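# Close the white door from inside so it latches

## Task

From inside the room, push or pull the white door closed until its latch catches and keeps it shut. Disturb nothing else, and finish with both grippers empty, released and backed away. The robot must not topple or be left leaning, since either means failure. Once everything has settled, both arms, both hands and the lift should touch nothing at all, and the base should touch nothing movable such as a part, box, cart, lid or drawer.

## Robot and tools

ROBOT. The LinearBot has an omnidirectional wheeled base and a column about 1.7 m tall. A carriage rides up the column (lift_m, 0 to 1 m) and carries two identical six-joint arms, left and right, each with a two-finger gripper. Arm bases sit about 0.57 m + lift_m above the floor, and carriage parts hang roughly 0.15 m beneath them. A hand reaches about 0.78 m from its shoulder, but only about 0.38 m below its arm base. The hand is about 0.16 m long and 0.1 m wide (0.14 m open), and the wrist camera sticks out 0.11 m to one side. Parked arm joints 1 to 6 are 0, 0.05, 0.05, 1.45, 0, 0; parked, the robot is about 0.85 m wide and 0.65 m long.

CAMERAS. carriage_camera is fixed on the carriage, facing forward and tilted about 20 degrees down. left_wrist_camera and right_wrist_camera look out past the fingertips.

FRAMES. Base frame: origin on the floor below the base centre, x forward, y left, z up, metres. left_hand and right_hand in results are points midway between each hand's pads, in this frame; quat_wxyz gives hand orientation (hand z along the fingers, y the opening direction; a hand pointing straight up with joints 1, 5, 6 at 0 reads (1, 0, 0, 0)). Reported hand positions can be off, usually too high, especially at long reach. Odometry frame is the base frame at scene start; base_odometry counts wheel turns only (slip counts as travel), heading in rad, left positive, -3.142 to 3.142.

TOOL move. All keys are optional; a call with no action just reports state and images.
- base: an offset from where the base last reported itself, with exactly one key: translate_m (forward +, -2 to 2 m), strafe_m (left +, -2 to 2 m) or rotate_rad (counter-clockwise +, -6.3 to 6.3 rad).
- joints: a single flat object for both arms and the lift, each key an absolute target: lift_m (0 to 1 m); left_joint1_rad to left_joint6_rad and right_joint1_rad to right_joint6_rad in radians; left_gripper_m and right_gripper_m as pad gap in metres (0 to 0.093). Joint ranges: joint1 -2.617 to 3.054 (vertical axis, 0 forward, + turns left); joint2 0 to 3.141 (shoulder: 0 upper arm level backward, 1.57 vertical, 3.14 level forward); joint3 0 to 3.141 (elbow, 0 folded, 3.14 straight); joint4 -1.57 to 1.57 (wrist pitch, + lifts fingertips); joint5 -1.57 to 1.57 (wrist yaw, + swings fingertips to the RIGHT); joint6 -2.094 to 2.094 (roll about the fingers, + clockwise seen from the forearm). Joints not named may still be driving to earlier targets.
- speeds: caps for this action only: translate_m and strafe_m 0.02 to 0.5 m/s, rotate_rad 0.05 to 1.57 rad/s, lift_m 0.08 to 0.25 m/s (top of each range is default).
- min_time_s: 0.1 to 8 s, slowest allowed duration for each arm and gripper motion; gives straighter paths.
- cameras: list from carriage_camera, left_wrist_camera, right_wrist_camera, all; omitted/null/["all"] gives all, [] gives none.
Actions last at most 15 s; base drives end after 14 s with time_out. Unknown keys make a call invalid; out-of-range values get it refused, and then later move/wait/finished_scene calls in that reply are skipped.

TOOL wait: seconds 0 to 10; the robot keeps its last command and the scene keeps running. TOOL zoom_image: camera plus region [x0, y0, x1, y1] in pixels, top-left origin, no larger than 504 by 504, of that camera's latest image. TOOL read_manual: section "licences", returns licence text only. TOOL finished_scene: scene = the current scene's number; irreversible.

RESULTS. The move line reads done, or the worst status. base_status/joint_status per motion: done (for the base, wheels turned the commanded amount even if slipping), off_target (stopped short, may still push), contact_stop or time_out (target dropped, holding where it stopped), not_followed (a self-collision check withheld an arm's targets; recover by sending one arm its current readings with joint1 turned away from the other arm, then the other in a later call), limit_stop_at_motor_heat. on_its_own lists uncommanded activity; "held at" is a target, not a reading. motor_effort is percent of maximum with the action's peak in brackets; readings are noisy and biased. Joint torques wrap at ±28 N m for joints 1 to 3. Gripper reading shut on nothing is 0.000 to 0.002; to release, command well above the reading. Motor temperatures are listed per arm; MOTOR HOT appears at 75 °C, and at 100 °C that arm goes limp for 30 to 60 s (OVER-TEMPERATURE FAULT). Park arms to cool them; avoid keeping arms stretched or pressing.

CAUTION. The base senses only its own wheels; arms have no contact stop and will keep pressing, then snap to target once free. After being stopped by something, back off about 0.2 m the way you came. Never let the arms hit or squeeze each other. Tipping risk rises with a high carriage, stretched or loaded arms, pushing or pulling, and abrupt stops; only images reveal a lean. Do not reverse the column under table edges. Avoid slamming the door, hard hits and drops. While you reason, the simulation keeps running with the last command held.

Each tool is called after "Emit:" in YAML: its name, and indented under it one key for each argument.

## Session

Emit:
move:

Scene clock: 0.00 s.
Joint torques (N m): no reading
Motor temperatures (°C): left_arm=[31 34 39 31 28 30 27] | right_arm=[32 35 36 31 30 29 31]
base_odometry: x=+0.000 y=+0.000 heading=+0.000
base_status: not commanded
joint_positions: lift_m=+0.300 left_joint1_rad=-0.003 left_joint2_rad=+0.052 left_joint3_rad=+0.038 left_joint4_rad=+1.430 left_joint5_rad=-0.033 left_joint6_rad=+0.031 left_gripper_m=+0.09396 right_joint1_rad=+0.000 right_joint2_rad=+0.035 right_joint3_rad=+0.040 right_joint4_rad=+1.434 right_joint5_rad=-0.028 right_joint6_rad=-0.032 right_gripper_m=+0.09396
joint_status: not commanded
motor_effort: lift_m=+18 drive_wheels=+1
left_hand: x=+0.2549 y=+0.3027 z=+1.3074 quat_wxyz=(+0.997, -0.015, +0.077, +0.015) (m; base frame)
right_hand: x=+0.2482 y=-0.2924 z=+1.3082 quat_wxyz=(+0.998, -0.015, +0.065, -0.015) (m; base frame)
pictures: carriage_camera, left_wrist_camera, right_wrist_camera
Images, in order (width x height): carriage_camera 672x504, left_wrist_camera 672x504, right_wrist_camera 672x504.

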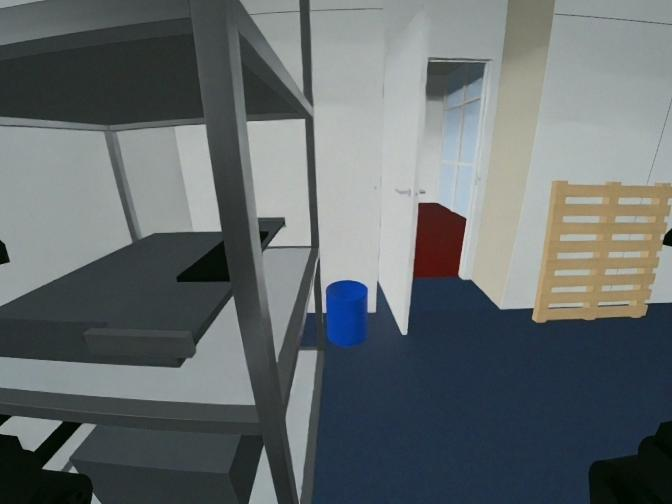

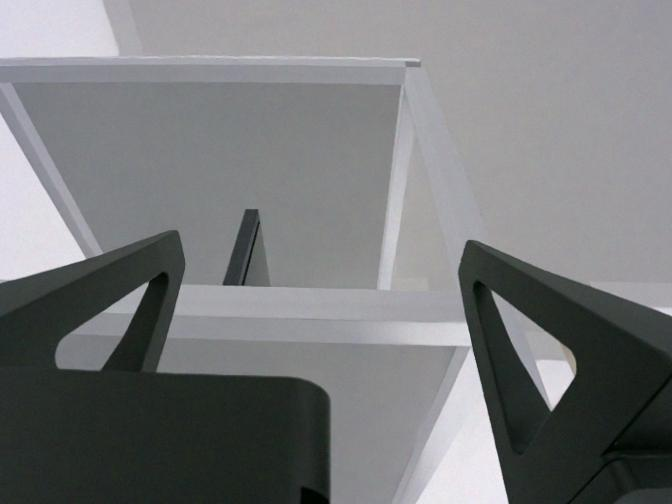

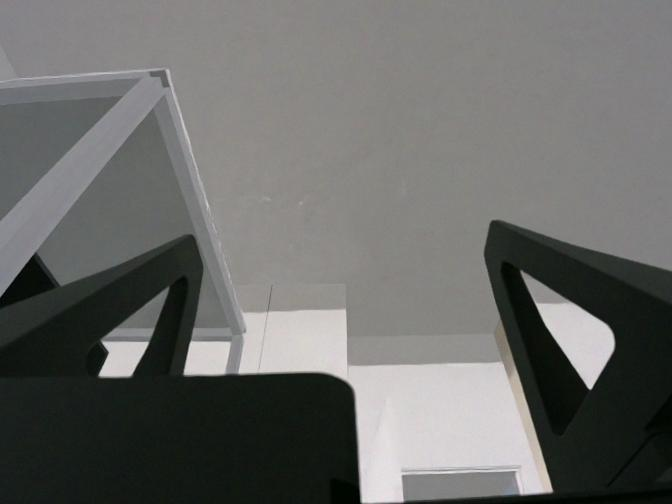

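Emit:
move:
  base: {"strafe_m": -0.75}
  joints: {"lift_m":0.35,"left_gripper_m":0,"left_joint1_rad":0.15,"left_joint2_rad":2.2,"left_joint3_rad":1.6,"left_joint4_rad":0.6,"left_joint5_rad":0,"left_joint6_rad":0}
  min_time_s: 3
  cameras: ["carriage_camera"]

Scene clock: 46.07 s.
Joint torques (N m): left_arm=[0.27 -12.77 9.14 1.88 0.26 -0.09] | right_arm=[-0.29 3.82 6.04 -0.2 -0.05 -0.05]
Motor temperatures (°C): left_arm=[31 35 42 31 28 30 27] | right_arm=[32 37 37 30 30 29 31]
move: done
base_odometry: x=-0.001 y=-0.750 heading=-0.001
base_status: done
joint_positions: lift_m=+0.350 left_joint1_rad=+0.144 left_joint2_rad=+2.189 left_joint3_rad=+1.572 left_joint4_rad=+0.607 left_joint5_rad=-0.014 left_joint6_rad=+0.012 left_gripper_m=+0.00060 right_joint1_rad=+0.001 right_joint2_rad=+0.035 right_joint3_rad=+0.040 right_joint4_rad=+1.434 right_joint5_rad=-0.028 right_joint6_rad=-0.032 right_gripper_m=+0.09396
joint_status: all done
motor_effort: lift_m=+18(22) drive_wheels=-2(18)
left_hand: x=+0.8614 y=+0.3932 z=+1.1638 quat_wxyz=(+0.701, -0.052, +0.709, +0.060) (m; base frame)
right_hand: x=+0.2482 y=-0.2924 z=+1.3583 quat_wxyz=(+0.998, -0.015, +0.065, -0.015) (m; base frame)
pictures: carriage_camera
Images, in order (width x height): carriage_camera 672x504.

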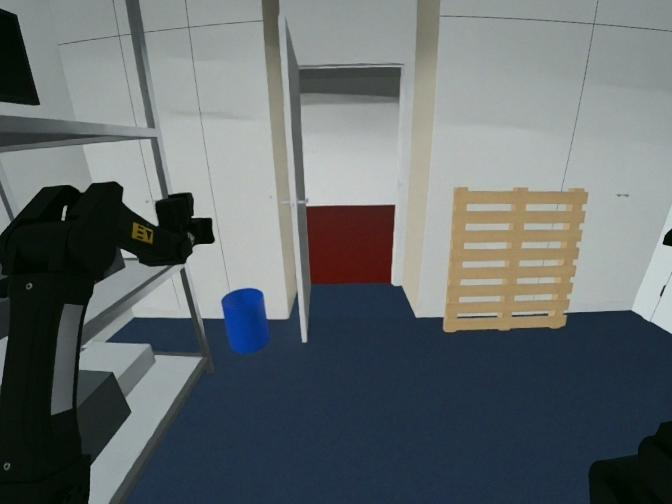

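Emit:
move:
  base: {"translate_m": 1.26}
  cameras: ["carriage_camera"]

Emit:
move:
  joints: {"left_joint1_rad":-0.5}
  min_time_s: 3
  cameras: ["carriage_camera"]

Scene clock: 74.07 s.
Joint torques (N m): left_arm=[0.28 -12.83 9.29 1.97 0.24 -0.07] | right_arm=[-0.23 3.86 5.96 -0.21 -0.05 -0.04]
Motor temperatures (°C): left_arm=[31 41 46 37 28 30 27] | right_arm=[32 37 37 30 30 29 31]
move: done
base_odometry: x=+1.259 y=-0.752 heading=-0.001
base_status: done
joint_positions: lift_m=+0.350 left_joint1_rad=+0.145 left_joint2_rad=+2.189 left_joint3_rad=+1.572 left_joint4_rad=+0.603 left_joint5_rad=-0.013 left_joint6_rad=+0.012 left_gripper_m=+0.00060 right_joint1_rad=+0.001 right_joint2_rad=+0.035 right_joint3_rad=+0.040 right_joint4_rad=+1.434 right_joint5_rad=-0.028 right_joint6_rad=-0.032 right_gripper_m=+0.09396
joint_status: not commanded
motor_effort: lift_m=+18(18) drive_wheels=-1(16)
left_hand: x=+0.8613 y=+0.3939 z=+1.1628 quat_wxyz=(+0.700, -0.052, +0.710, +0.060) (m; base frame)
right_hand: x=+0.2482 y=-0.2924 z=+1.3583 quat_wxyz=(+0.998, -0.015, +0.065, -0.015) (m; base frame)
pictures: carriage_camera
Images, in order (width x height): carriage_camera 672x504.

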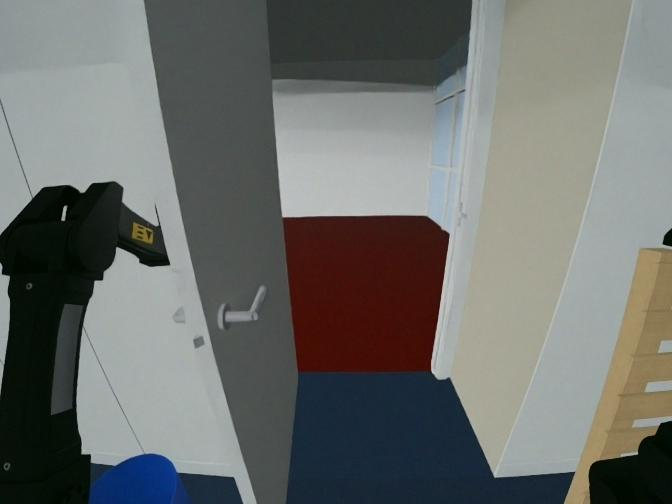

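Scene clock: 77.37 s.
Joint torques (N m): left_arm=[-0.51 -12.75 9.36 1.93 0.25 0.05] | right_arm=[-0.12 3.84 5.98 -0.2 -0.05 -0.03]
Motor temperatures (°C): left_arm=[31 42 46 37 28 30 28] | right_arm=[32 37 37 30 30 29 31]
move: done
base_odometry: x=+1.259 y=-0.752 heading=-0.001
base_status: not commanded
joint_positions: lift_m=+0.350 left_joint1_rad=-0.495 left_joint2_rad=+2.189 left_joint3_rad=+1.572 left_joint4_rad=+0.603 left_joint5_rad=-0.014 left_joint6_rad=+0.000 left_gripper_m=+0.00059 right_joint1_rad=+0.001 right_joint2_rad=+0.035 right_joint3_rad=+0.040 right_joint4_rad=+1.434 right_joint5_rad=-0.028 right_joint6_rad=-0.032 right_gripper_m=+0.09396
joint_status: all done
motor_effort: lift_m=+18(18) drive_wheels=+0(3)
left_hand: x=+0.7913 y=-0.0109 z=+1.1626 quat_wxyz=(+0.682, +0.170, +0.692, -0.167) (m; base frame)
right_hand: x=+0.2482 y=-0.2924 z=+1.3583 quat_wxyz=(+0.998, -0.015, +0.065, -0.015) (m; base frame)
pictures: carriage_camera
Images, in order (width x height): carriage_camera 672x504.

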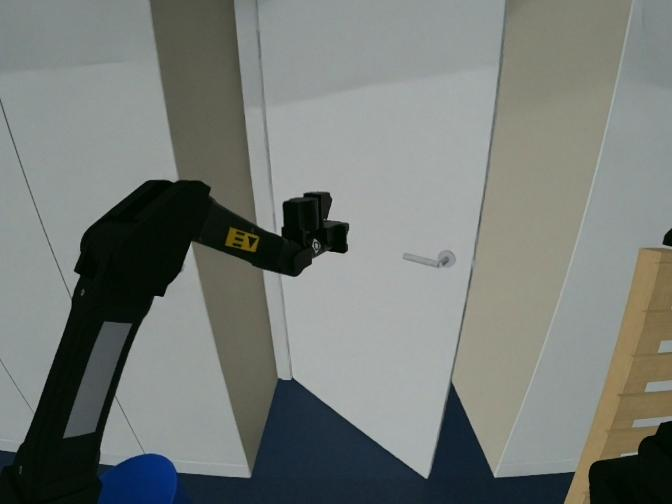

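Emit:
move:
  base: {"strafe_m": -0.18}
  cameras: []

Emit:
move:
  base: {"translate_m": 0.66}
  speeds: {"translate_m": 0.2}
  cameras: ["carriage_camera"]

Scene clock: 87.53 s.
Joint torques (N m): left_arm=[-0.05 -12.63 9.37 1.93 0.27 0.04] | right_arm=[-0.24 3.88 5.98 -0.2 -0.05 -0.04]
Motor temperatures (°C): left_arm=[31 43 47 39 28 30 28] | right_arm=[31 37 37 30 30 29 31]
move: done
base_odometry: x=+1.259 y=-0.932 heading=-0.001
base_status: done
joint_positions: lift_m=+0.350 left_joint1_rad=-0.500 left_joint2_rad=+2.189 left_joint3_rad=+1.572 left_joint4_rad=+0.603 left_joint5_rad=-0.013 left_joint6_rad=+0.000 left_gripper_m=+0.00059 right_joint1_rad=+0.001 right_joint2_rad=+0.035 right_joint3_rad=+0.040 right_joint4_rad=+1.434 right_joint5_rad=-0.028 right_joint6_rad=-0.032 right_gripper_m=+0.09396
joint_status: not commanded
motor_effort: lift_m=+18(18) drive_wheels=-2(14)
left_hand: x=+0.7896 y=-0.0142 z=+1.1626 quat_wxyz=(+0.681, +0.172, +0.691, -0.169) (m; base frame)
right_hand: x=+0.2482 y=-0.2923 z=+1.3583 quat_wxyz=(+0.998, -0.015, +0.065, -0.015) (m; base frame)
pictures: none
No camera images: "cameras" was empty.

Scene clock: 91.93 s.
Joint torques (N m): left_arm=[5.89 -12.74 9.13 2.12 -3.06 0.05] | right_arm=[-0.21 3.84 6.01 -0.16 -0.06 -0.04]
Motor temperatures (°C): left_arm=[31 44 47 39 28 30 28] | right_arm=[31 37 37 30 30 29 31]
move: done
base_odometry: x=+1.919 y=-0.933 heading=-0.001
base_status: done
joint_positions: lift_m=+0.350 left_joint1_rad=-0.578 left_joint2_rad=+2.190 left_joint3_rad=+1.572 left_joint4_rad=+0.583 left_joint5_rad=+0.271 left_joint6_rad=+0.001 left_gripper_m=+0.00057 right_joint1_rad=+0.001 right_joint2_rad=+0.035 right_joint3_rad=+0.040 right_joint4_rad=+1.433 right_joint5_rad=-0.027 right_joint6_rad=-0.032 right_gripper_m=+0.09396
joint_status: not commanded
motor_effort: lift_m=+18(18) drive_wheels=+7(21)
left_hand: x=+0.7320 y=-0.0948 z=+1.1579 quat_wxyz=(+0.632, +0.293, +0.656, -0.289) (m; base frame)
right_hand: x=+0.2485 y=-0.2924 z=+1.3582 quat_wxyz=(+0.998, -0.015, +0.066, -0.015) (m; base frame)
pictures: carriage_camera
Images, in order (width x height): carriage_camera 672x504.

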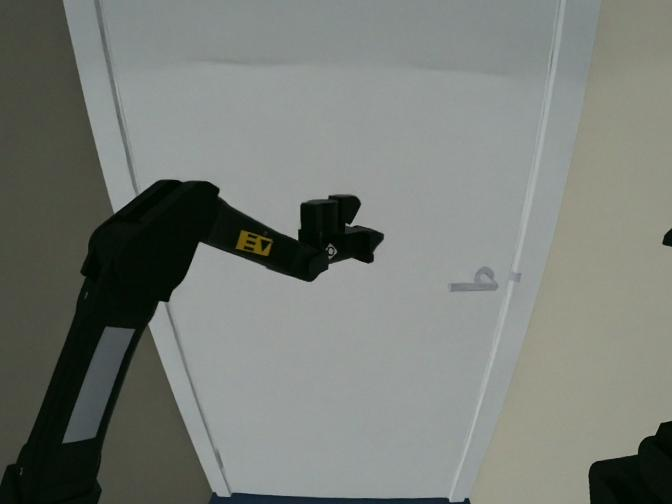

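Emit:
zoom_image:
  camera: "carriage_camera"
  region: [420, 150, 600, 350]

Emit:
move:
  base: {"translate_m": 0.05}
  speeds: {"translate_m": 0.1}
  cameras: ["carriage_camera"]

Emit:
zoom_image:
  camera: "carriage_camera"
  region: [420, 150, 600, 350]

Scaled by 2.520 from the camera's 672x504 image, which has a finer 960x720 frame.

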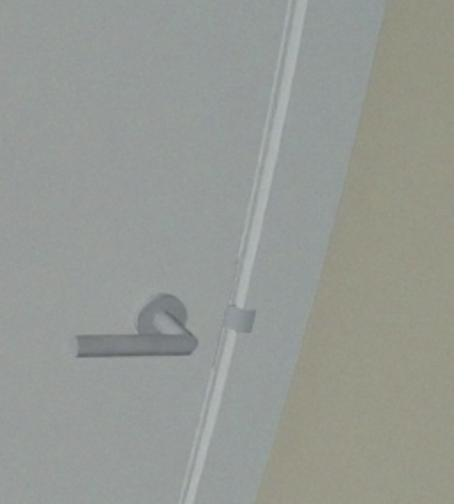

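Scene clock: 98.30 s.
Joint torques (N m): left_arm=[10.58 -11.41 9.81 2.42 -4.57 0.21] | right_arm=[-0.06 3.86 6.01 -0.2 -0.06 -0.04]
Motor temperatures (°C): left_arm=[32 44 48 40 31 30 28] | right_arm=[31 37 37 30 30 29 31]
move: done
base_odometry: x=+1.969 y=-0.933 heading=-0.001
base_status: done
joint_positions: lift_m=+0.350 left_joint1_rad=-0.640 left_joint2_rad=+2.176 left_joint3_rad=+1.566 left_joint4_rad=+0.547 left_joint5_rad=+0.405 left_joint6_rad=-0.011 left_gripper_m=+0.00057 right_joint1_rad=+0.001 right_joint2_rad=+0.035 right_joint3_rad=+0.040 right_joint4_rad=+1.433 right_joint5_rad=-0.027 right_joint6_rad=-0.032 right_gripper_m=+0.09396
joint_status: not commanded
motor_effort: lift_m=+18(18) drive_wheels=+9(16)
left_hand: x=+0.6854 y=-0.1377 z=+1.1554 quat_wxyz=(+0.588, +0.352, +0.636, -0.353) (m; base frame)
right_hand: x=+0.2486 y=-0.2924 z=+1.3582 quat_wxyz=(+0.998, -0.015, +0.066, -0.015) (m; base frame)
pictures: carriage_camera
Images, in order (width x height): carriage_camera 672x504.

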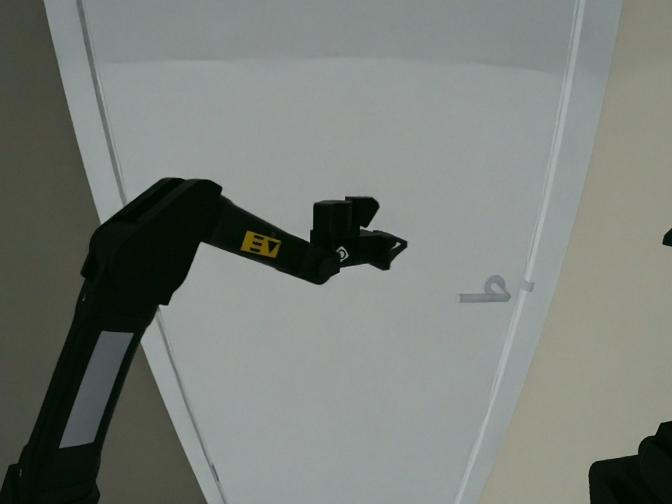

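Scaled by 2.520 from the camera's 672x504 image, which has a finer 960x720 frame.

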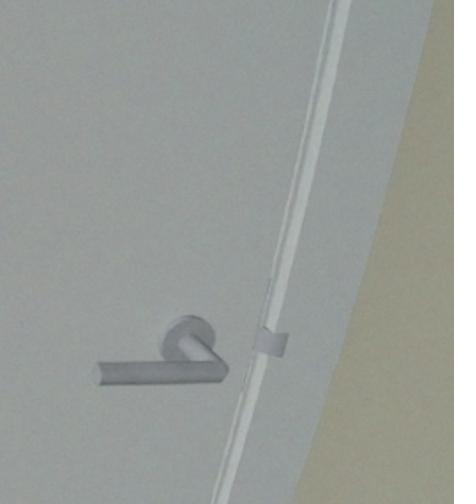

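Emit:
move:
  base: {"translate_m": -0.25}
  cameras: ["carriage_camera"]

Emit:
move:
  joints: {"left_joint1_rad":0,"left_joint2_rad":0.05,"left_joint3_rad":0.05,"left_joint4_rad":1.45,"left_joint5_rad":0,"left_joint6_rad":0,"right_gripper_m":0,"right_joint1_rad":0,"right_joint2_rad":2.2,"right_joint3_rad":1.6,"right_joint4_rad":0.6,"right_joint5_rad":0,"right_joint6_rad":0}
  min_time_s: 3
  cameras: []

Emit:
move:
  base: {"translate_m": 0.24}
  speeds: {"translate_m": 0.15}
  cameras: ["carriage_camera"]

Emit:
zoom_image:
  camera: "carriage_camera"
  region: [420, 150, 600, 350]

Scene clock: 111.40 s.
Joint torques (N m): left_arm=[-0.34 -12.7 9.39 2.1 -0.06 0.1] | right_arm=[-0.17 3.89 6 -0.18 -0.04 -0.03]
Motor temperatures (°C): left_arm=[35 47 49 41 39 30 28] | right_arm=[31 37 37 30 30 29 31]
move: done
base_odometry: x=+1.719 y=-0.933 heading=-0.001
base_status: done
joint_positions: lift_m=+0.350 left_joint1_rad=-0.499 left_joint2_rad=+2.189 left_joint3_rad=+1.571 left_joint4_rad=+0.582 left_joint5_rad=+0.016 left_joint6_rad=-0.006 left_gripper_m=+0.00058 right_joint1_rad=+0.001 right_joint2_rad=+0.035 right_joint3_rad=+0.040 right_joint4_rad=+1.433 right_joint5_rad=-0.028 right_joint6_rad=-0.032 right_gripper_m=+0.09396
joint_status: not commanded
motor_effort: lift_m=+18(18) drive_wheels=-1(13)
left_hand: x=+0.7874 y=-0.0177 z=+1.1571 quat_wxyz=(+0.671, +0.181, +0.697, -0.179) (m; base frame)
right_hand: x=+0.2485 y=-0.2923 z=+1.3582 quat_wxyz=(+0.998, -0.015, +0.066, -0.015) (m; base frame)
pictures: carriage_camera
Images, in order (width x height): carriage_camera 672x504.

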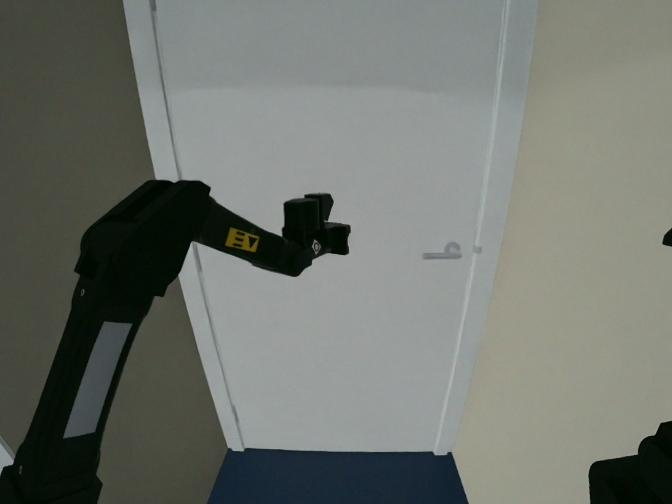

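Scene clock: 114.70 s.
Joint torques (N m): left_arm=[0.17 3.1 4.64 0.06 -0.08 0.13] | right_arm=[-0.18 -11.43 10.35 2.14 0.04 0.06]
Motor temperatures (°C): left_arm=[35 47 49 40 38 30 28] | right_arm=[31 37 38 30 30 29 31]
move: done
base_odometry: x=+1.719 y=-0.933 heading=-0.001
base_status: not commanded
joint_positions: lift_m=+0.350 left_joint1_rad=-0.006 left_joint2_rad=+0.058 left_joint3_rad=+0.057 left_joint4_rad=+1.435 left_joint5_rad=+0.013 left_joint6_rad=-0.006 left_gripper_m=+0.00058 right_joint1_rad=+0.001 right_joint2_rad=+2.185 right_joint3_rad=+1.572 right_joint4_rad=+0.608 right_joint5_rad=-0.013 right_joint6_rad=-0.009 right_gripper_m=+0.00010
joint_status: all done
motor_effort: lift_m=+18(18) drive_wheels=+2(4)
left_hand: x=+0.2503 y=+0.2947 z=+1.3627 quat_wxyz=(+0.998, +0.006, +0.069, -0.007) (m; base frame)
right_hand: x=+0.8680 y=-0.2943 z=+1.1671 quat_wxyz=(+0.705, -0.008, +0.709, +0.002) (m; base frame)
pictures: none
No camera images: "cameras" was empty.

Scene clock: 117.30 s.
Joint torques (N m): left_arm=[0.12 3.3 5.03 -0.1 -0.02 0.12] | right_arm=[-1.29 -7.06 17.66 3.81 4.76 0.05]
Motor temperatures (°C): left_arm=[35 46 48 39 37 30 28] | right_arm=[31 38 39 34 33 29 31]
move: contact_stop
base_odometry: x=+1.881 y=-0.933 heading=-0.004
base_status: translate_m contact_stop (by the wheels' count: +0.162 of +0.240)
joint_positions: lift_m=+0.350 left_joint1_rad=-0.004 left_joint2_rad=+0.056 left_joint3_rad=+0.053 left_joint4_rad=+1.447 left_joint5_rad=+0.011 left_joint6_rad=-0.006 left_gripper_m=+0.00058 right_joint1_rad=+0.012 right_joint2_rad=+2.140 right_joint3_rad=+1.493 right_joint4_rad=+0.435 right_joint5_rad=-0.888 right_joint6_rad=-0.010 right_gripper_m=+0.00005
joint_status: not commanded
motor_effort: lift_m=+17(18) drive_wheels=+11(56)
left_hand: x=+0.2477 y=+0.2951 z=+1.3622 quat_wxyz=(+0.998, +0.005, +0.063, -0.006) (m; base frame)
right_hand: x=+0.7859 y=-0.1570 z=+1.1283 quat_wxyz=(+0.567, -0.277, +0.700, +0.335) (m; base frame)
pictures: carriage_camera
Images, in order (width x height): carriage_camera 672x504.

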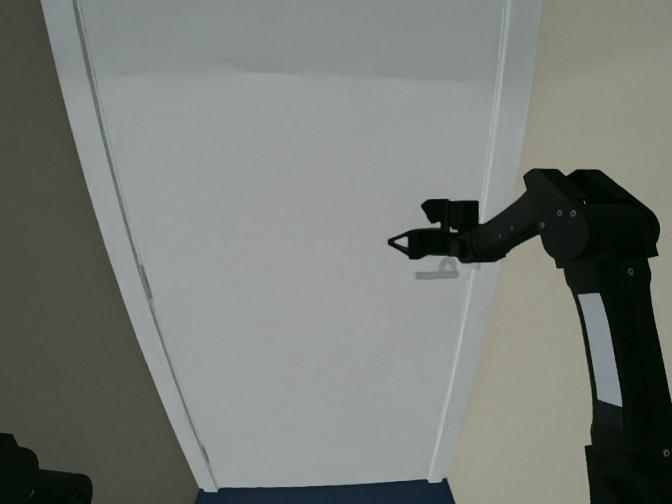

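Scaled by 2.520 from the camera's 672x504 image, which has a finer 960x720 frame.

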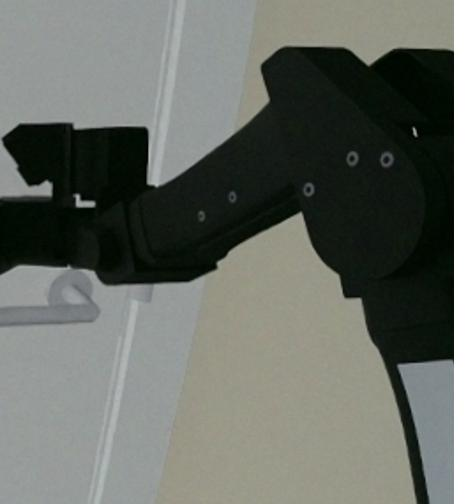

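Emit:
move:
  base: {"translate_m": -0.25}
  speeds: {"translate_m": 0.25}
  cameras: ["carriage_camera"]

Emit:
zoom_image:
  camera: "carriage_camera"
  region: [380, 150, 560, 350]

Scene clock: 123.97 s.
Joint torques (N m): left_arm=[0.17 3.33 4.9 -0.09 -0.05 0.11] | right_arm=[0.49 -11.56 10.06 2.32 0.05 0.05]
Motor temperatures (°C): left_arm=[34 44 47 38 35 30 28] | right_arm=[31 39 41 38 38 29 31]
move: done
base_odometry: x=+1.631 y=-0.932 heading=-0.004
base_status: done
joint_positions: lift_m=+0.350 left_joint1_rad=-0.004 left_joint2_rad=+0.056 left_joint3_rad=+0.053 left_joint4_rad=+1.448 left_joint5_rad=+0.011 left_joint6_rad=-0.006 left_gripper_m=+0.00058 right_joint1_rad=-0.007 right_joint2_rad=+2.184 right_joint3_rad=+1.576 right_joint4_rad=+0.592 right_joint5_rad=-0.013 right_joint6_rad=-0.008 right_gripper_m=+0.00006
joint_status: not commanded
motor_effort: lift_m=+17(17) drive_wheels=-2(13)
left_hand: x=+0.2476 y=+0.2952 z=+1.3622 quat_wxyz=(+0.998, +0.005, +0.063, -0.006) (m; base frame)
right_hand: x=+0.8683 y=-0.2993 z=+1.1656 quat_wxyz=(+0.702, -0.005, +0.713, -0.001) (m; base frame)
pictures: carriage_camera
Images, in order (width x height): carriage_camera 672x504.

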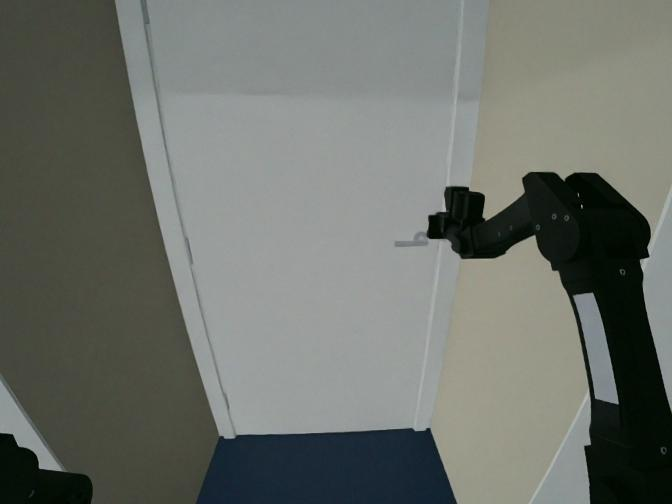

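Scaled by 2.520 from the camera's 672x504 image, which has a finer 960x720 frame.

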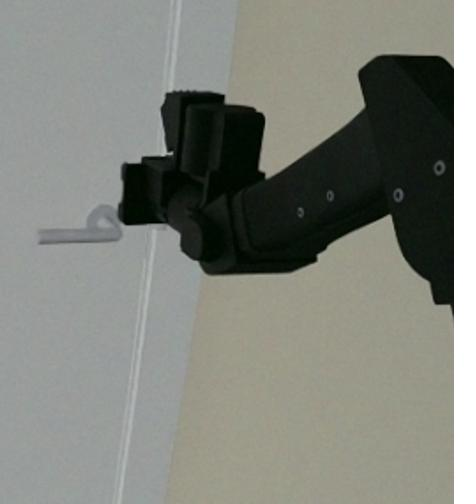

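Emit:
finished_scene:
  scene: 1

The scene is finished: the task was done.


## Next scene

The same job, from a new start.

Emit:
move:
  cameras: ["carriage_camera"]

Scene clock: 0.00 s.
Joint torques (N m): no reading
Motor temperatures (°C): left_arm=[30 33 36 30 28 30 27] | right_arm=[31 32 33 29 30 29 31]
base_odometry: x=+0.000 y=+0.000 heading=+0.000
base_status: not commanded
joint_positions: lift_m=+0.300 left_joint1_rad=-0.004 left_joint2_rad=+0.044 left_joint3_rad=+0.038 left_joint4_rad=+1.478 left_joint5_rad=-0.003 left_joint6_rad=-0.042 left_gripper_m=+0.09396 right_joint1_rad=-0.020 right_joint2_rad=+0.054 right_joint3_rad=+0.039 right_joint4_rad=+1.497 right_joint5_rad=+0.020 right_joint6_rad=+0.048 right_gripper_m=+0.09396
joint_status: not commanded
motor_effort: lift_m=+18 drive_wheels=-1
left_hand: x=+0.2410 y=+0.2976 z=+1.3090 quat_wxyz=(+0.999, -0.002, +0.049, -0.023) (m; base frame)
right_hand: x=+0.2394 y=-0.3011 z=+1.3095 quat_wxyz=(+0.999, +0.011, +0.045, +0.013) (m; base frame)
pictures: carriage_camera
Images, in order (width x height): carriage_camera 672x504.

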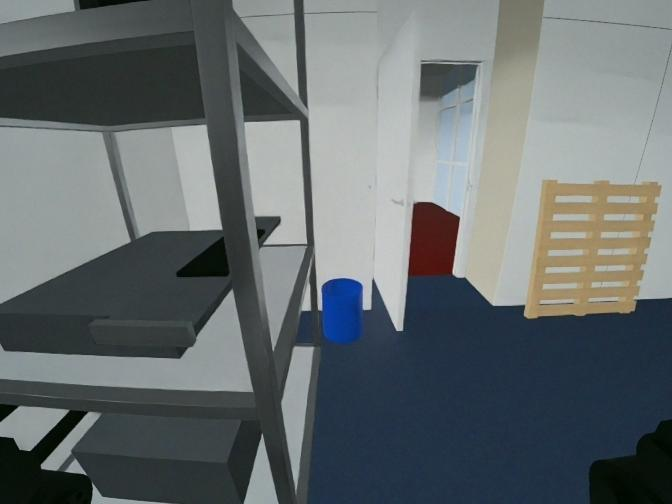

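Emit:
move:
  base: {"strafe_m": -0.72}
  joints: {"lift_m":0.35,"left_gripper_m":0,"left_joint1_rad":0.15,"left_joint2_rad":2.2,"left_joint3_rad":1.6,"left_joint4_rad":0.6,"left_joint5_rad":0,"left_joint6_rad":0}
  min_time_s: 2.5
  cameras: ["carriage_camera"]

Emit:
move:
  base: {"translate_m": 1.26}
  cameras: ["carriage_camera"]

Scene clock: 14.60 s.
Joint torques (N m): left_arm=[0.38 -12.77 9.5 1.88 0.25 0.16] | right_arm=[0.05 4.05 5.78 -0.28 -0.06 -0.03]
Motor temperatures (°C): left_arm=[30 34 38 30 28 30 27] | right_arm=[31 33 34 29 30 29 31]
move: done
base_odometry: x=-0.001 y=-0.720 heading=-0.001
base_status: done
joint_positions: lift_m=+0.350 left_joint1_rad=+0.143 left_joint2_rad=+2.191 left_joint3_rad=+1.572 left_joint4_rad=+0.610 left_joint5_rad=-0.013 left_joint6_rad=-0.011 left_gripper_m=+0.00059 right_joint1_rad=-0.019 right_joint2_rad=+0.054 right_joint3_rad=+0.039 right_joint4_rad=+1.496 right_joint5_rad=+0.020 right_joint6_rad=+0.048 right_gripper_m=+0.09396
joint_status: all done
motor_effort: lift_m=+18(22) drive_wheels=-2(20)
left_hand: x=+0.8618 y=+0.3926 z=+1.1638 quat_wxyz=(+0.702, -0.059, +0.708, +0.051) (m; base frame)
right_hand: x=+0.2396 y=-0.3010 z=+1.3595 quat_wxyz=(+0.999, +0.011, +0.045, +0.014) (m; base frame)
pictures: carriage_camera
Images, in order (width x height): carriage_camera 672x504.

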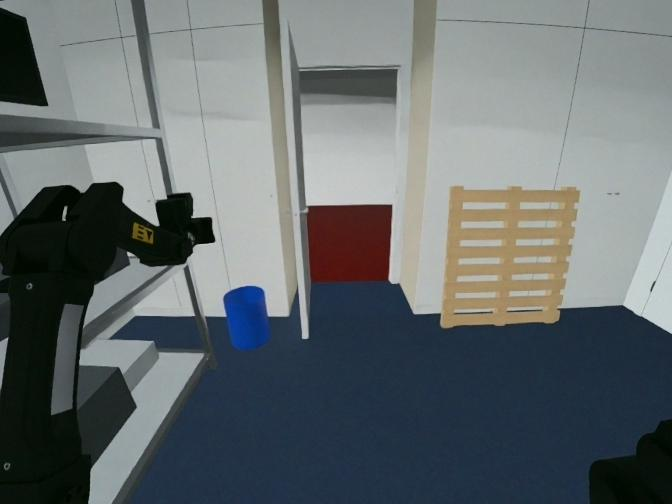

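Scene clock: 19.47 s.
Joint torques (N m): left_arm=[0.25 -12.71 9.32 1.9 0.24 0.17] | right_arm=[-0.12 3.9 5.78 -0.3 -0.1 -0.05]
Motor temperatures (°C): left_arm=[30 36 38 32 28 30 27] | right_arm=[31 33 34 29 30 29 31]
move: done
base_odometry: x=+1.259 y=-0.722 heading=-0.001
base_status: done
joint_positions: lift_m=+0.350 left_joint1_rad=+0.145 left_joint2_rad=+2.191 left_joint3_rad=+1.572 left_joint4_rad=+0.606 left_joint5_rad=-0.013 left_joint6_rad=-0.011 left_gripper_m=+0.00059 right_joint1_rad=-0.019 right_joint2_rad=+0.054 right_joint3_rad=+0.039 right_joint4_rad=+1.496 right_joint5_rad=+0.020 right_joint6_rad=+0.048 right_gripper_m=+0.09396
joint_status: not commanded
motor_effort: lift_m=+18(18) drive_wheels=+0(15)
left_hand: x=+0.8616 y=+0.3938 z=+1.1630 quat_wxyz=(+0.701, -0.060, +0.709, +0.052) (m; base frame)
right_hand: x=+0.2395 y=-0.3010 z=+1.3595 quat_wxyz=(+0.999, +0.011, +0.045, +0.014) (m; base frame)
pictures: carriage_camera
Images, in order (width x height): carriage_camera 672x504.

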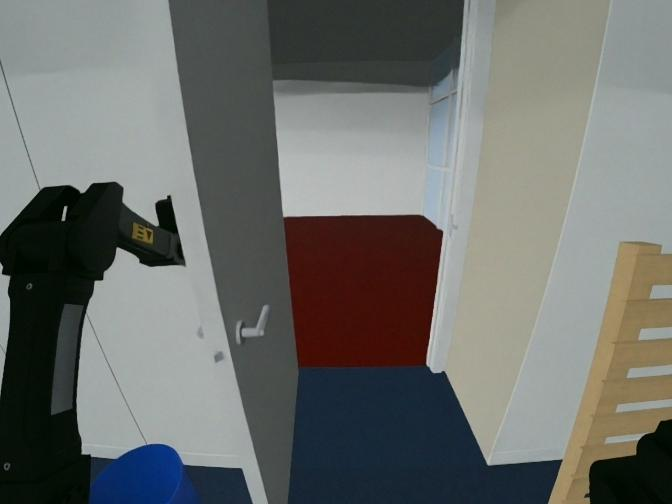

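Emit:
move:
  joints: {"left_joint1_rad":-0.5}
  min_time_s: 2.5
  cameras: []

Emit:
move:
  base: {"strafe_m": -0.18}
  cameras: []

Emit:
move:
  base: {"translate_m": 0.66}
  speeds: {"translate_m": 0.2}
  cameras: ["carriage_camera"]

Emit:
move:
  base: {"translate_m": -0.2}
  cameras: []

Emit:
move:
  joints: {"left_joint1_rad":0,"left_joint2_rad":0.05,"left_joint3_rad":0.05,"left_joint4_rad":1.45,"left_joint5_rad":0,"left_joint6_rad":0,"right_gripper_m":0,"right_joint1_rad":0,"right_joint2_rad":2.2,"right_joint3_rad":1.6,"right_joint4_rad":0.6,"right_joint5_rad":0,"right_joint6_rad":0}
  min_time_s: 2.5
  cameras: ["carriage_camera"]

Scene clock: 29.53 s.
Joint torques (N m): left_arm=[-0.57 -12.78 9.24 1.87 0.28 0.11] | right_arm=[-0.17 4 5.85 -0.29 -0.1 -0.04]
Motor temperatures (°C): left_arm=[30 40 40 34 28 30 27] | right_arm=[31 33 35 29 30 29 31]
move: done
base_odometry: x=+1.259 y=-0.722 heading=-0.001
base_status: not commanded
joint_positions: lift_m=+0.350 left_joint1_rad=-0.495 left_joint2_rad=+2.191 left_joint3_rad=+1.575 left_joint4_rad=+0.606 left_joint5_rad=-0.014 left_joint6_rad=-0.006 left_gripper_m=+0.00057 right_joint1_rad=-0.019 right_joint2_rad=+0.054 right_joint3_rad=+0.039 right_joint4_rad=+1.496 right_joint5_rad=+0.020 right_joint6_rad=+0.048 right_gripper_m=+0.09396
joint_status: all done
motor_effort: lift_m=+18(18) drive_wheels=+3(6)
left_hand: x=+0.7918 y=-0.0111 z=+1.1640 quat_wxyz=(+0.683, +0.167, +0.691, -0.169) (m; base frame)
right_hand: x=+0.2395 y=-0.3010 z=+1.3595 quat_wxyz=(+0.999, +0.011, +0.045, +0.014) (m; base frame)
pictures: none
No camera images: "cameras" was empty.

Scene clock: 31.50 s.
Joint torques (N m): left_arm=[-0.2 -12.82 9.21 1.92 0.21 0.11] | right_arm=[-0.03 4 5.81 -0.27 -0.09 -0.07]
Motor temperatures (°C): left_arm=[30 40 40 34 28 30 27] | right_arm=[31 33 35 29 30 29 31]
move: done
base_odometry: x=+1.260 y=-0.902 heading=-0.001
base_status: done
joint_positions: lift_m=+0.350 left_joint1_rad=-0.500 left_joint2_rad=+2.191 left_joint3_rad=+1.575 left_joint4_rad=+0.606 left_joint5_rad=-0.012 left_joint6_rad=-0.006 left_gripper_m=+0.00057 right_joint1_rad=-0.019 right_joint2_rad=+0.054 right_joint3_rad=+0.039 right_joint4_rad=+1.496 right_joint5_rad=+0.020 right_joint6_rad=+0.048 right_gripper_m=+0.09396
joint_status: not commanded
motor_effort: lift_m=+18(18) drive_wheels=-2(14)
left_hand: x=+0.7901 y=-0.0143 z=+1.1640 quat_wxyz=(+0.682, +0.169, +0.690, -0.172) (m; base frame)
right_hand: x=+0.2395 y=-0.3010 z=+1.3595 quat_wxyz=(+0.999, +0.011, +0.045, +0.014) (m; base frame)
pictures: none
No camera images: "cameras" was empty.

Scene clock: 35.90 s.
Joint torques (N m): left_arm=[1.35 -12.79 9.26 1.97 -0.44 0.11] | right_arm=[-0.24 3.99 5.78 -0.28 -0.1 -0.05]
Motor temperatures (°C): left_arm=[30 41 41 35 28 30 27] | right_arm=[31 33 35 29 30 29 31]
move: done
base_odometry: x=+1.919 y=-0.902 heading=-0.001
base_status: done
joint_positions: lift_m=+0.350 left_joint1_rad=-0.520 left_joint2_rad=+2.191 left_joint3_rad=+1.575 left_joint4_rad=+0.603 left_joint5_rad=+0.047 left_joint6_rad=-0.006 left_gripper_m=+0.00057 right_joint1_rad=-0.019 right_joint2_rad=+0.054 right_joint3_rad=+0.039 right_joint4_rad=+1.496 right_joint5_rad=+0.020 right_joint6_rad=+0.048 right_gripper_m=+0.09396
joint_status: not commanded
motor_effort: lift_m=+18(18) drive_wheels=+4(12)
left_hand: x=+0.7785 y=-0.0345 z=+1.1632 quat_wxyz=(+0.674, +0.197, +0.684, -0.199) (m; base frame)
right_hand: x=+0.2396 y=-0.3010 z=+1.3595 quat_wxyz=(+0.999, +0.011, +0.045, +0.014) (m; base frame)
pictures: carriage_camera
Images, in order (width x height): carriage_camera 672x504.

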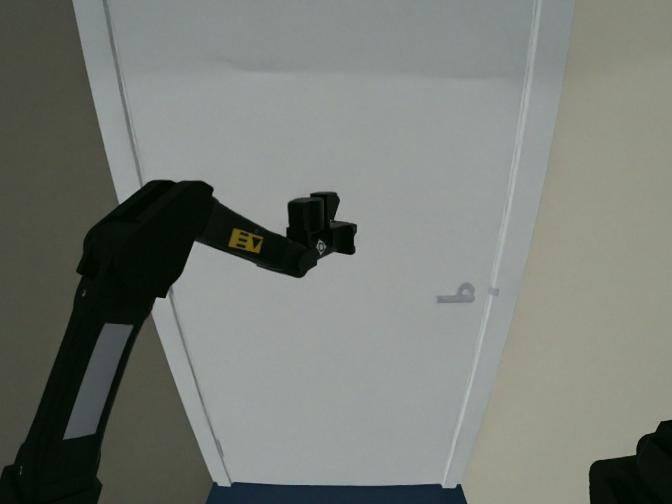

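Scene clock: 37.97 s.
Joint torques (N m): left_arm=[0.08 -12.85 9.24 1.95 -0.02 0.08] | right_arm=[-0.16 3.9 5.82 -0.24 -0.1 -0.06]
Motor temperatures (°C): left_arm=[30 42 42 35 28 30 27] | right_arm=[31 33 35 29 30 29 31]
move: done
base_odometry: x=+1.719 y=-0.902 heading=-0.001
base_status: done
joint_positions: lift_m=+0.350 left_joint1_rad=-0.501 left_joint2_rad=+2.191 left_joint3_rad=+1.575 left_joint4_rad=+0.603 left_joint5_rad=+0.012 left_joint6_rad=-0.006 left_gripper_m=+0.00057 right_joint1_rad=-0.019 right_joint2_rad=+0.054 right_joint3_rad=+0.039 right_joint4_rad=+1.496 right_joint5_rad=+0.020 right_joint6_rad=+0.048 right_gripper_m=+0.09396
joint_status: not commanded
motor_effort: lift_m=+18(18) drive_wheels=-1(11)
left_hand: x=+0.7877 y=-0.0186 z=+1.1632 quat_wxyz=(+0.679, +0.179, +0.689, -0.180) (m; base frame)
right_hand: x=+0.2395 y=-0.3010 z=+1.3595 quat_wxyz=(+0.999, +0.011, +0.045, +0.014) (m; base frame)
pictures: none
No camera images: "cameras" was empty.

Scene clock: 40.77 s.
Joint torques (N m): left_arm=[0.51 3.12 4.59 0.04 -0.08 0.08] | right_arm=[0.9 -12.05 10.14 2.23 -0.18 -0.14]
Motor temperatures (°C): left_arm=[30 42 42 35 28 30 27] | right_arm=[31 34 35 29 30 29 31]
move: done
base_odometry: x=+1.719 y=-0.902 heading=-0.001
base_status: not commanded
joint_positions: lift_m=+0.350 left_joint1_rad=-0.007 left_joint2_rad=+0.057 left_joint3_rad=+0.058 left_joint4_rad=+1.434 left_joint5_rad=+0.010 left_joint6_rad=-0.006 left_gripper_m=+0.00057 right_joint1_rad=-0.009 right_joint2_rad=+2.189 right_joint3_rad=+1.572 right_joint4_rad=+0.608 right_joint5_rad=+0.013 right_joint6_rad=+0.009 right_gripper_m=+0.00009
joint_status: all done
motor_effort: lift_m=+18(18) drive_wheels=+1(3)
left_hand: x=+0.2501 y=+0.2951 z=+1.3630 quat_wxyz=(+0.998, +0.005, +0.068, -0.007) (m; base frame)
right_hand: x=+0.8685 y=-0.3053 z=+1.1645 quat_wxyz=(+0.704, +0.011, +0.710, -0.005) (m; base frame)
pictures: carriage_camera
Images, in order (width x height): carriage_camera 672x504.

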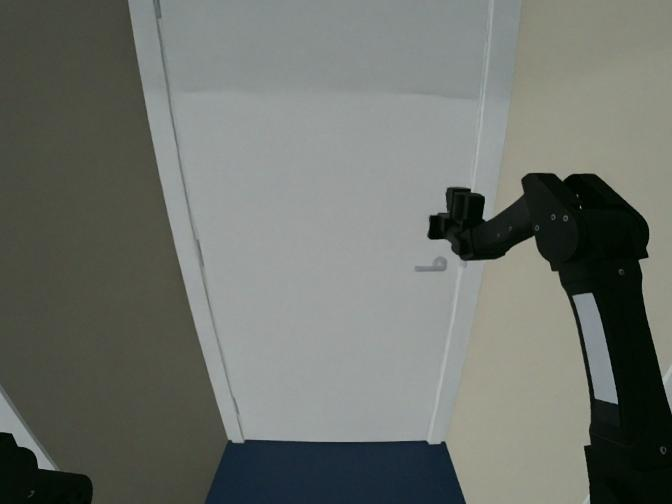

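Emit:
move:
  base: {"translate_m": 0.26}
  joints: {"right_joint1_rad":0.05}
  speeds: {"translate_m": 0.15}
  cameras: ["carriage_camera"]

Scene clock: 52.53 s.
Joint torques (N m): left_arm=[0.12 3.36 4.9 -0.05 -0.01 0.12] | right_arm=[-0.95 11.43 18.73 7.74 0.55 -0.13]
Motor temperatures (°C): left_arm=[30 39 41 33 28 30 28] | right_arm=[31 40 37 35 30 29 31]
move: contact_stop
base_odometry: x=+1.897 y=-0.903 heading=-0.003
base_status: translate_m contact_stop (by the wheels' count: +0.177 of +0.260)
joint_positions: lift_m=+0.350 left_joint1_rad=-0.003 left_joint2_rad=+0.054 left_joint3_rad=+0.053 left_joint4_rad=+1.447 left_joint5_rad=+0.009 left_joint6_rad=-0.006 left_gripper_m=+0.00057 right_joint1_rad=+0.059 right_joint2_rad=+1.931 right_joint3_rad=+1.486 right_joint4_rad=+0.090 right_joint5_rad=-0.069 right_joint6_rad=+0.008 right_gripper_m=+0.00008
joint_status: all done
motor_effort: lift_m=+16(18) drive_wheels=+22(53)
left_hand: x=+0.2473 y=+0.2955 z=+1.3624 quat_wxyz=(+0.998, +0.004, +0.063, -0.005) (m; base frame)
right_hand: x=+0.8037 y=-0.2505 z=+1.1548 quat_wxyz=(+0.570, -0.041, +0.820, +0.048) (m; base frame)
pictures: carriage_camera
Images, in order (width x height): carriage_camera 672x504.

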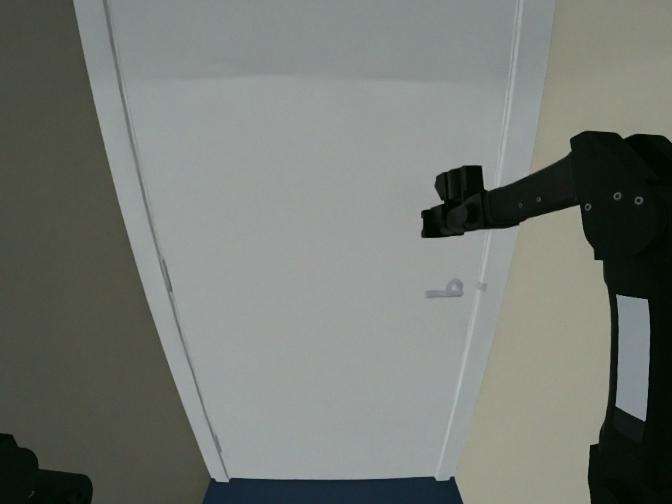

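Emit:
move:
  base: {"translate_m": -0.25}
  speeds: {"translate_m": 0.3}
  cameras: ["carriage_camera"]

Emit:
zoom_image:
  camera: "carriage_camera"
  region: [380, 150, 560, 350]

Scene clock: 58.63 s.
Joint torques (N m): left_arm=[0.14 3.32 5.12 -0.09 -0.01 0.1] | right_arm=[-0.81 -12.9 10.11 2.34 0.06 -0.13]
Motor temperatures (°C): left_arm=[30 39 41 32 28 30 28] | right_arm=[31 41 39 45 30 29 31]
move: done
base_odometry: x=+1.647 y=-0.903 heading=-0.003
base_status: done
joint_positions: lift_m=+0.350 left_joint1_rad=-0.003 left_joint2_rad=+0.054 left_joint3_rad=+0.053 left_joint4_rad=+1.448 left_joint5_rad=+0.008 left_joint6_rad=-0.006 left_gripper_m=+0.00057 right_joint1_rad=+0.058 right_joint2_rad=+2.199 right_joint3_rad=+1.573 right_joint4_rad=+0.591 right_joint5_rad=-0.013 right_joint6_rad=+0.008 right_gripper_m=+0.00008
joint_status: not commanded
motor_effort: lift_m=+17(18) drive_wheels=+0(18)
left_hand: x=+0.2472 y=+0.2956 z=+1.3621 quat_wxyz=(+0.998, +0.004, +0.062, -0.005) (m; base frame)
right_hand: x=+0.8686 y=-0.2572 z=+1.1541 quat_wxyz=(+0.694, -0.022, +0.719, +0.027) (m; base frame)
pictures: carriage_camera
Images, in order (width x height): carriage_camera 672x504.

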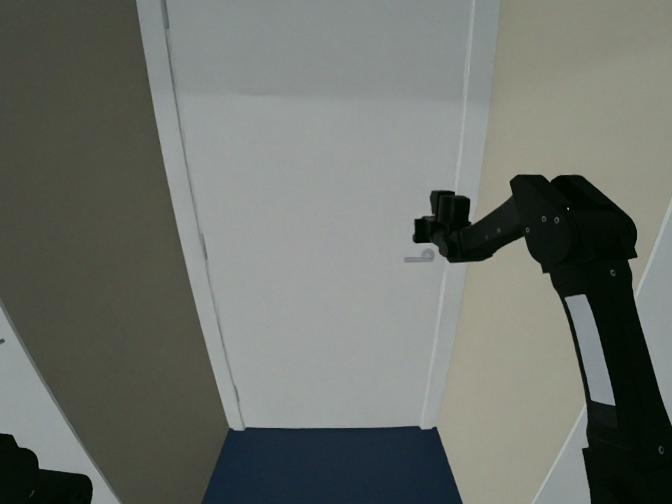

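Scaled by 2.520 from the camera's 672x504 image, which has a finer 960x720 frame.

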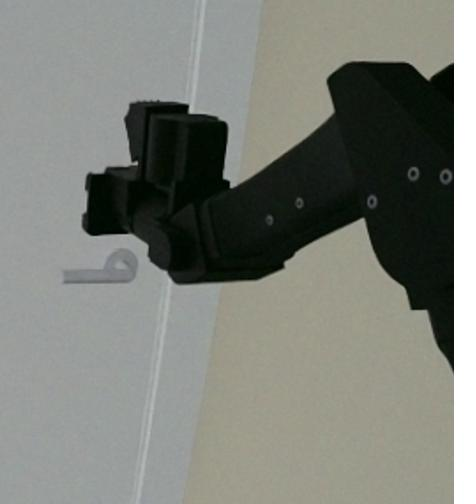

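Emit:
finished_scene:
  scene: 2

The scene is finished: the task was done.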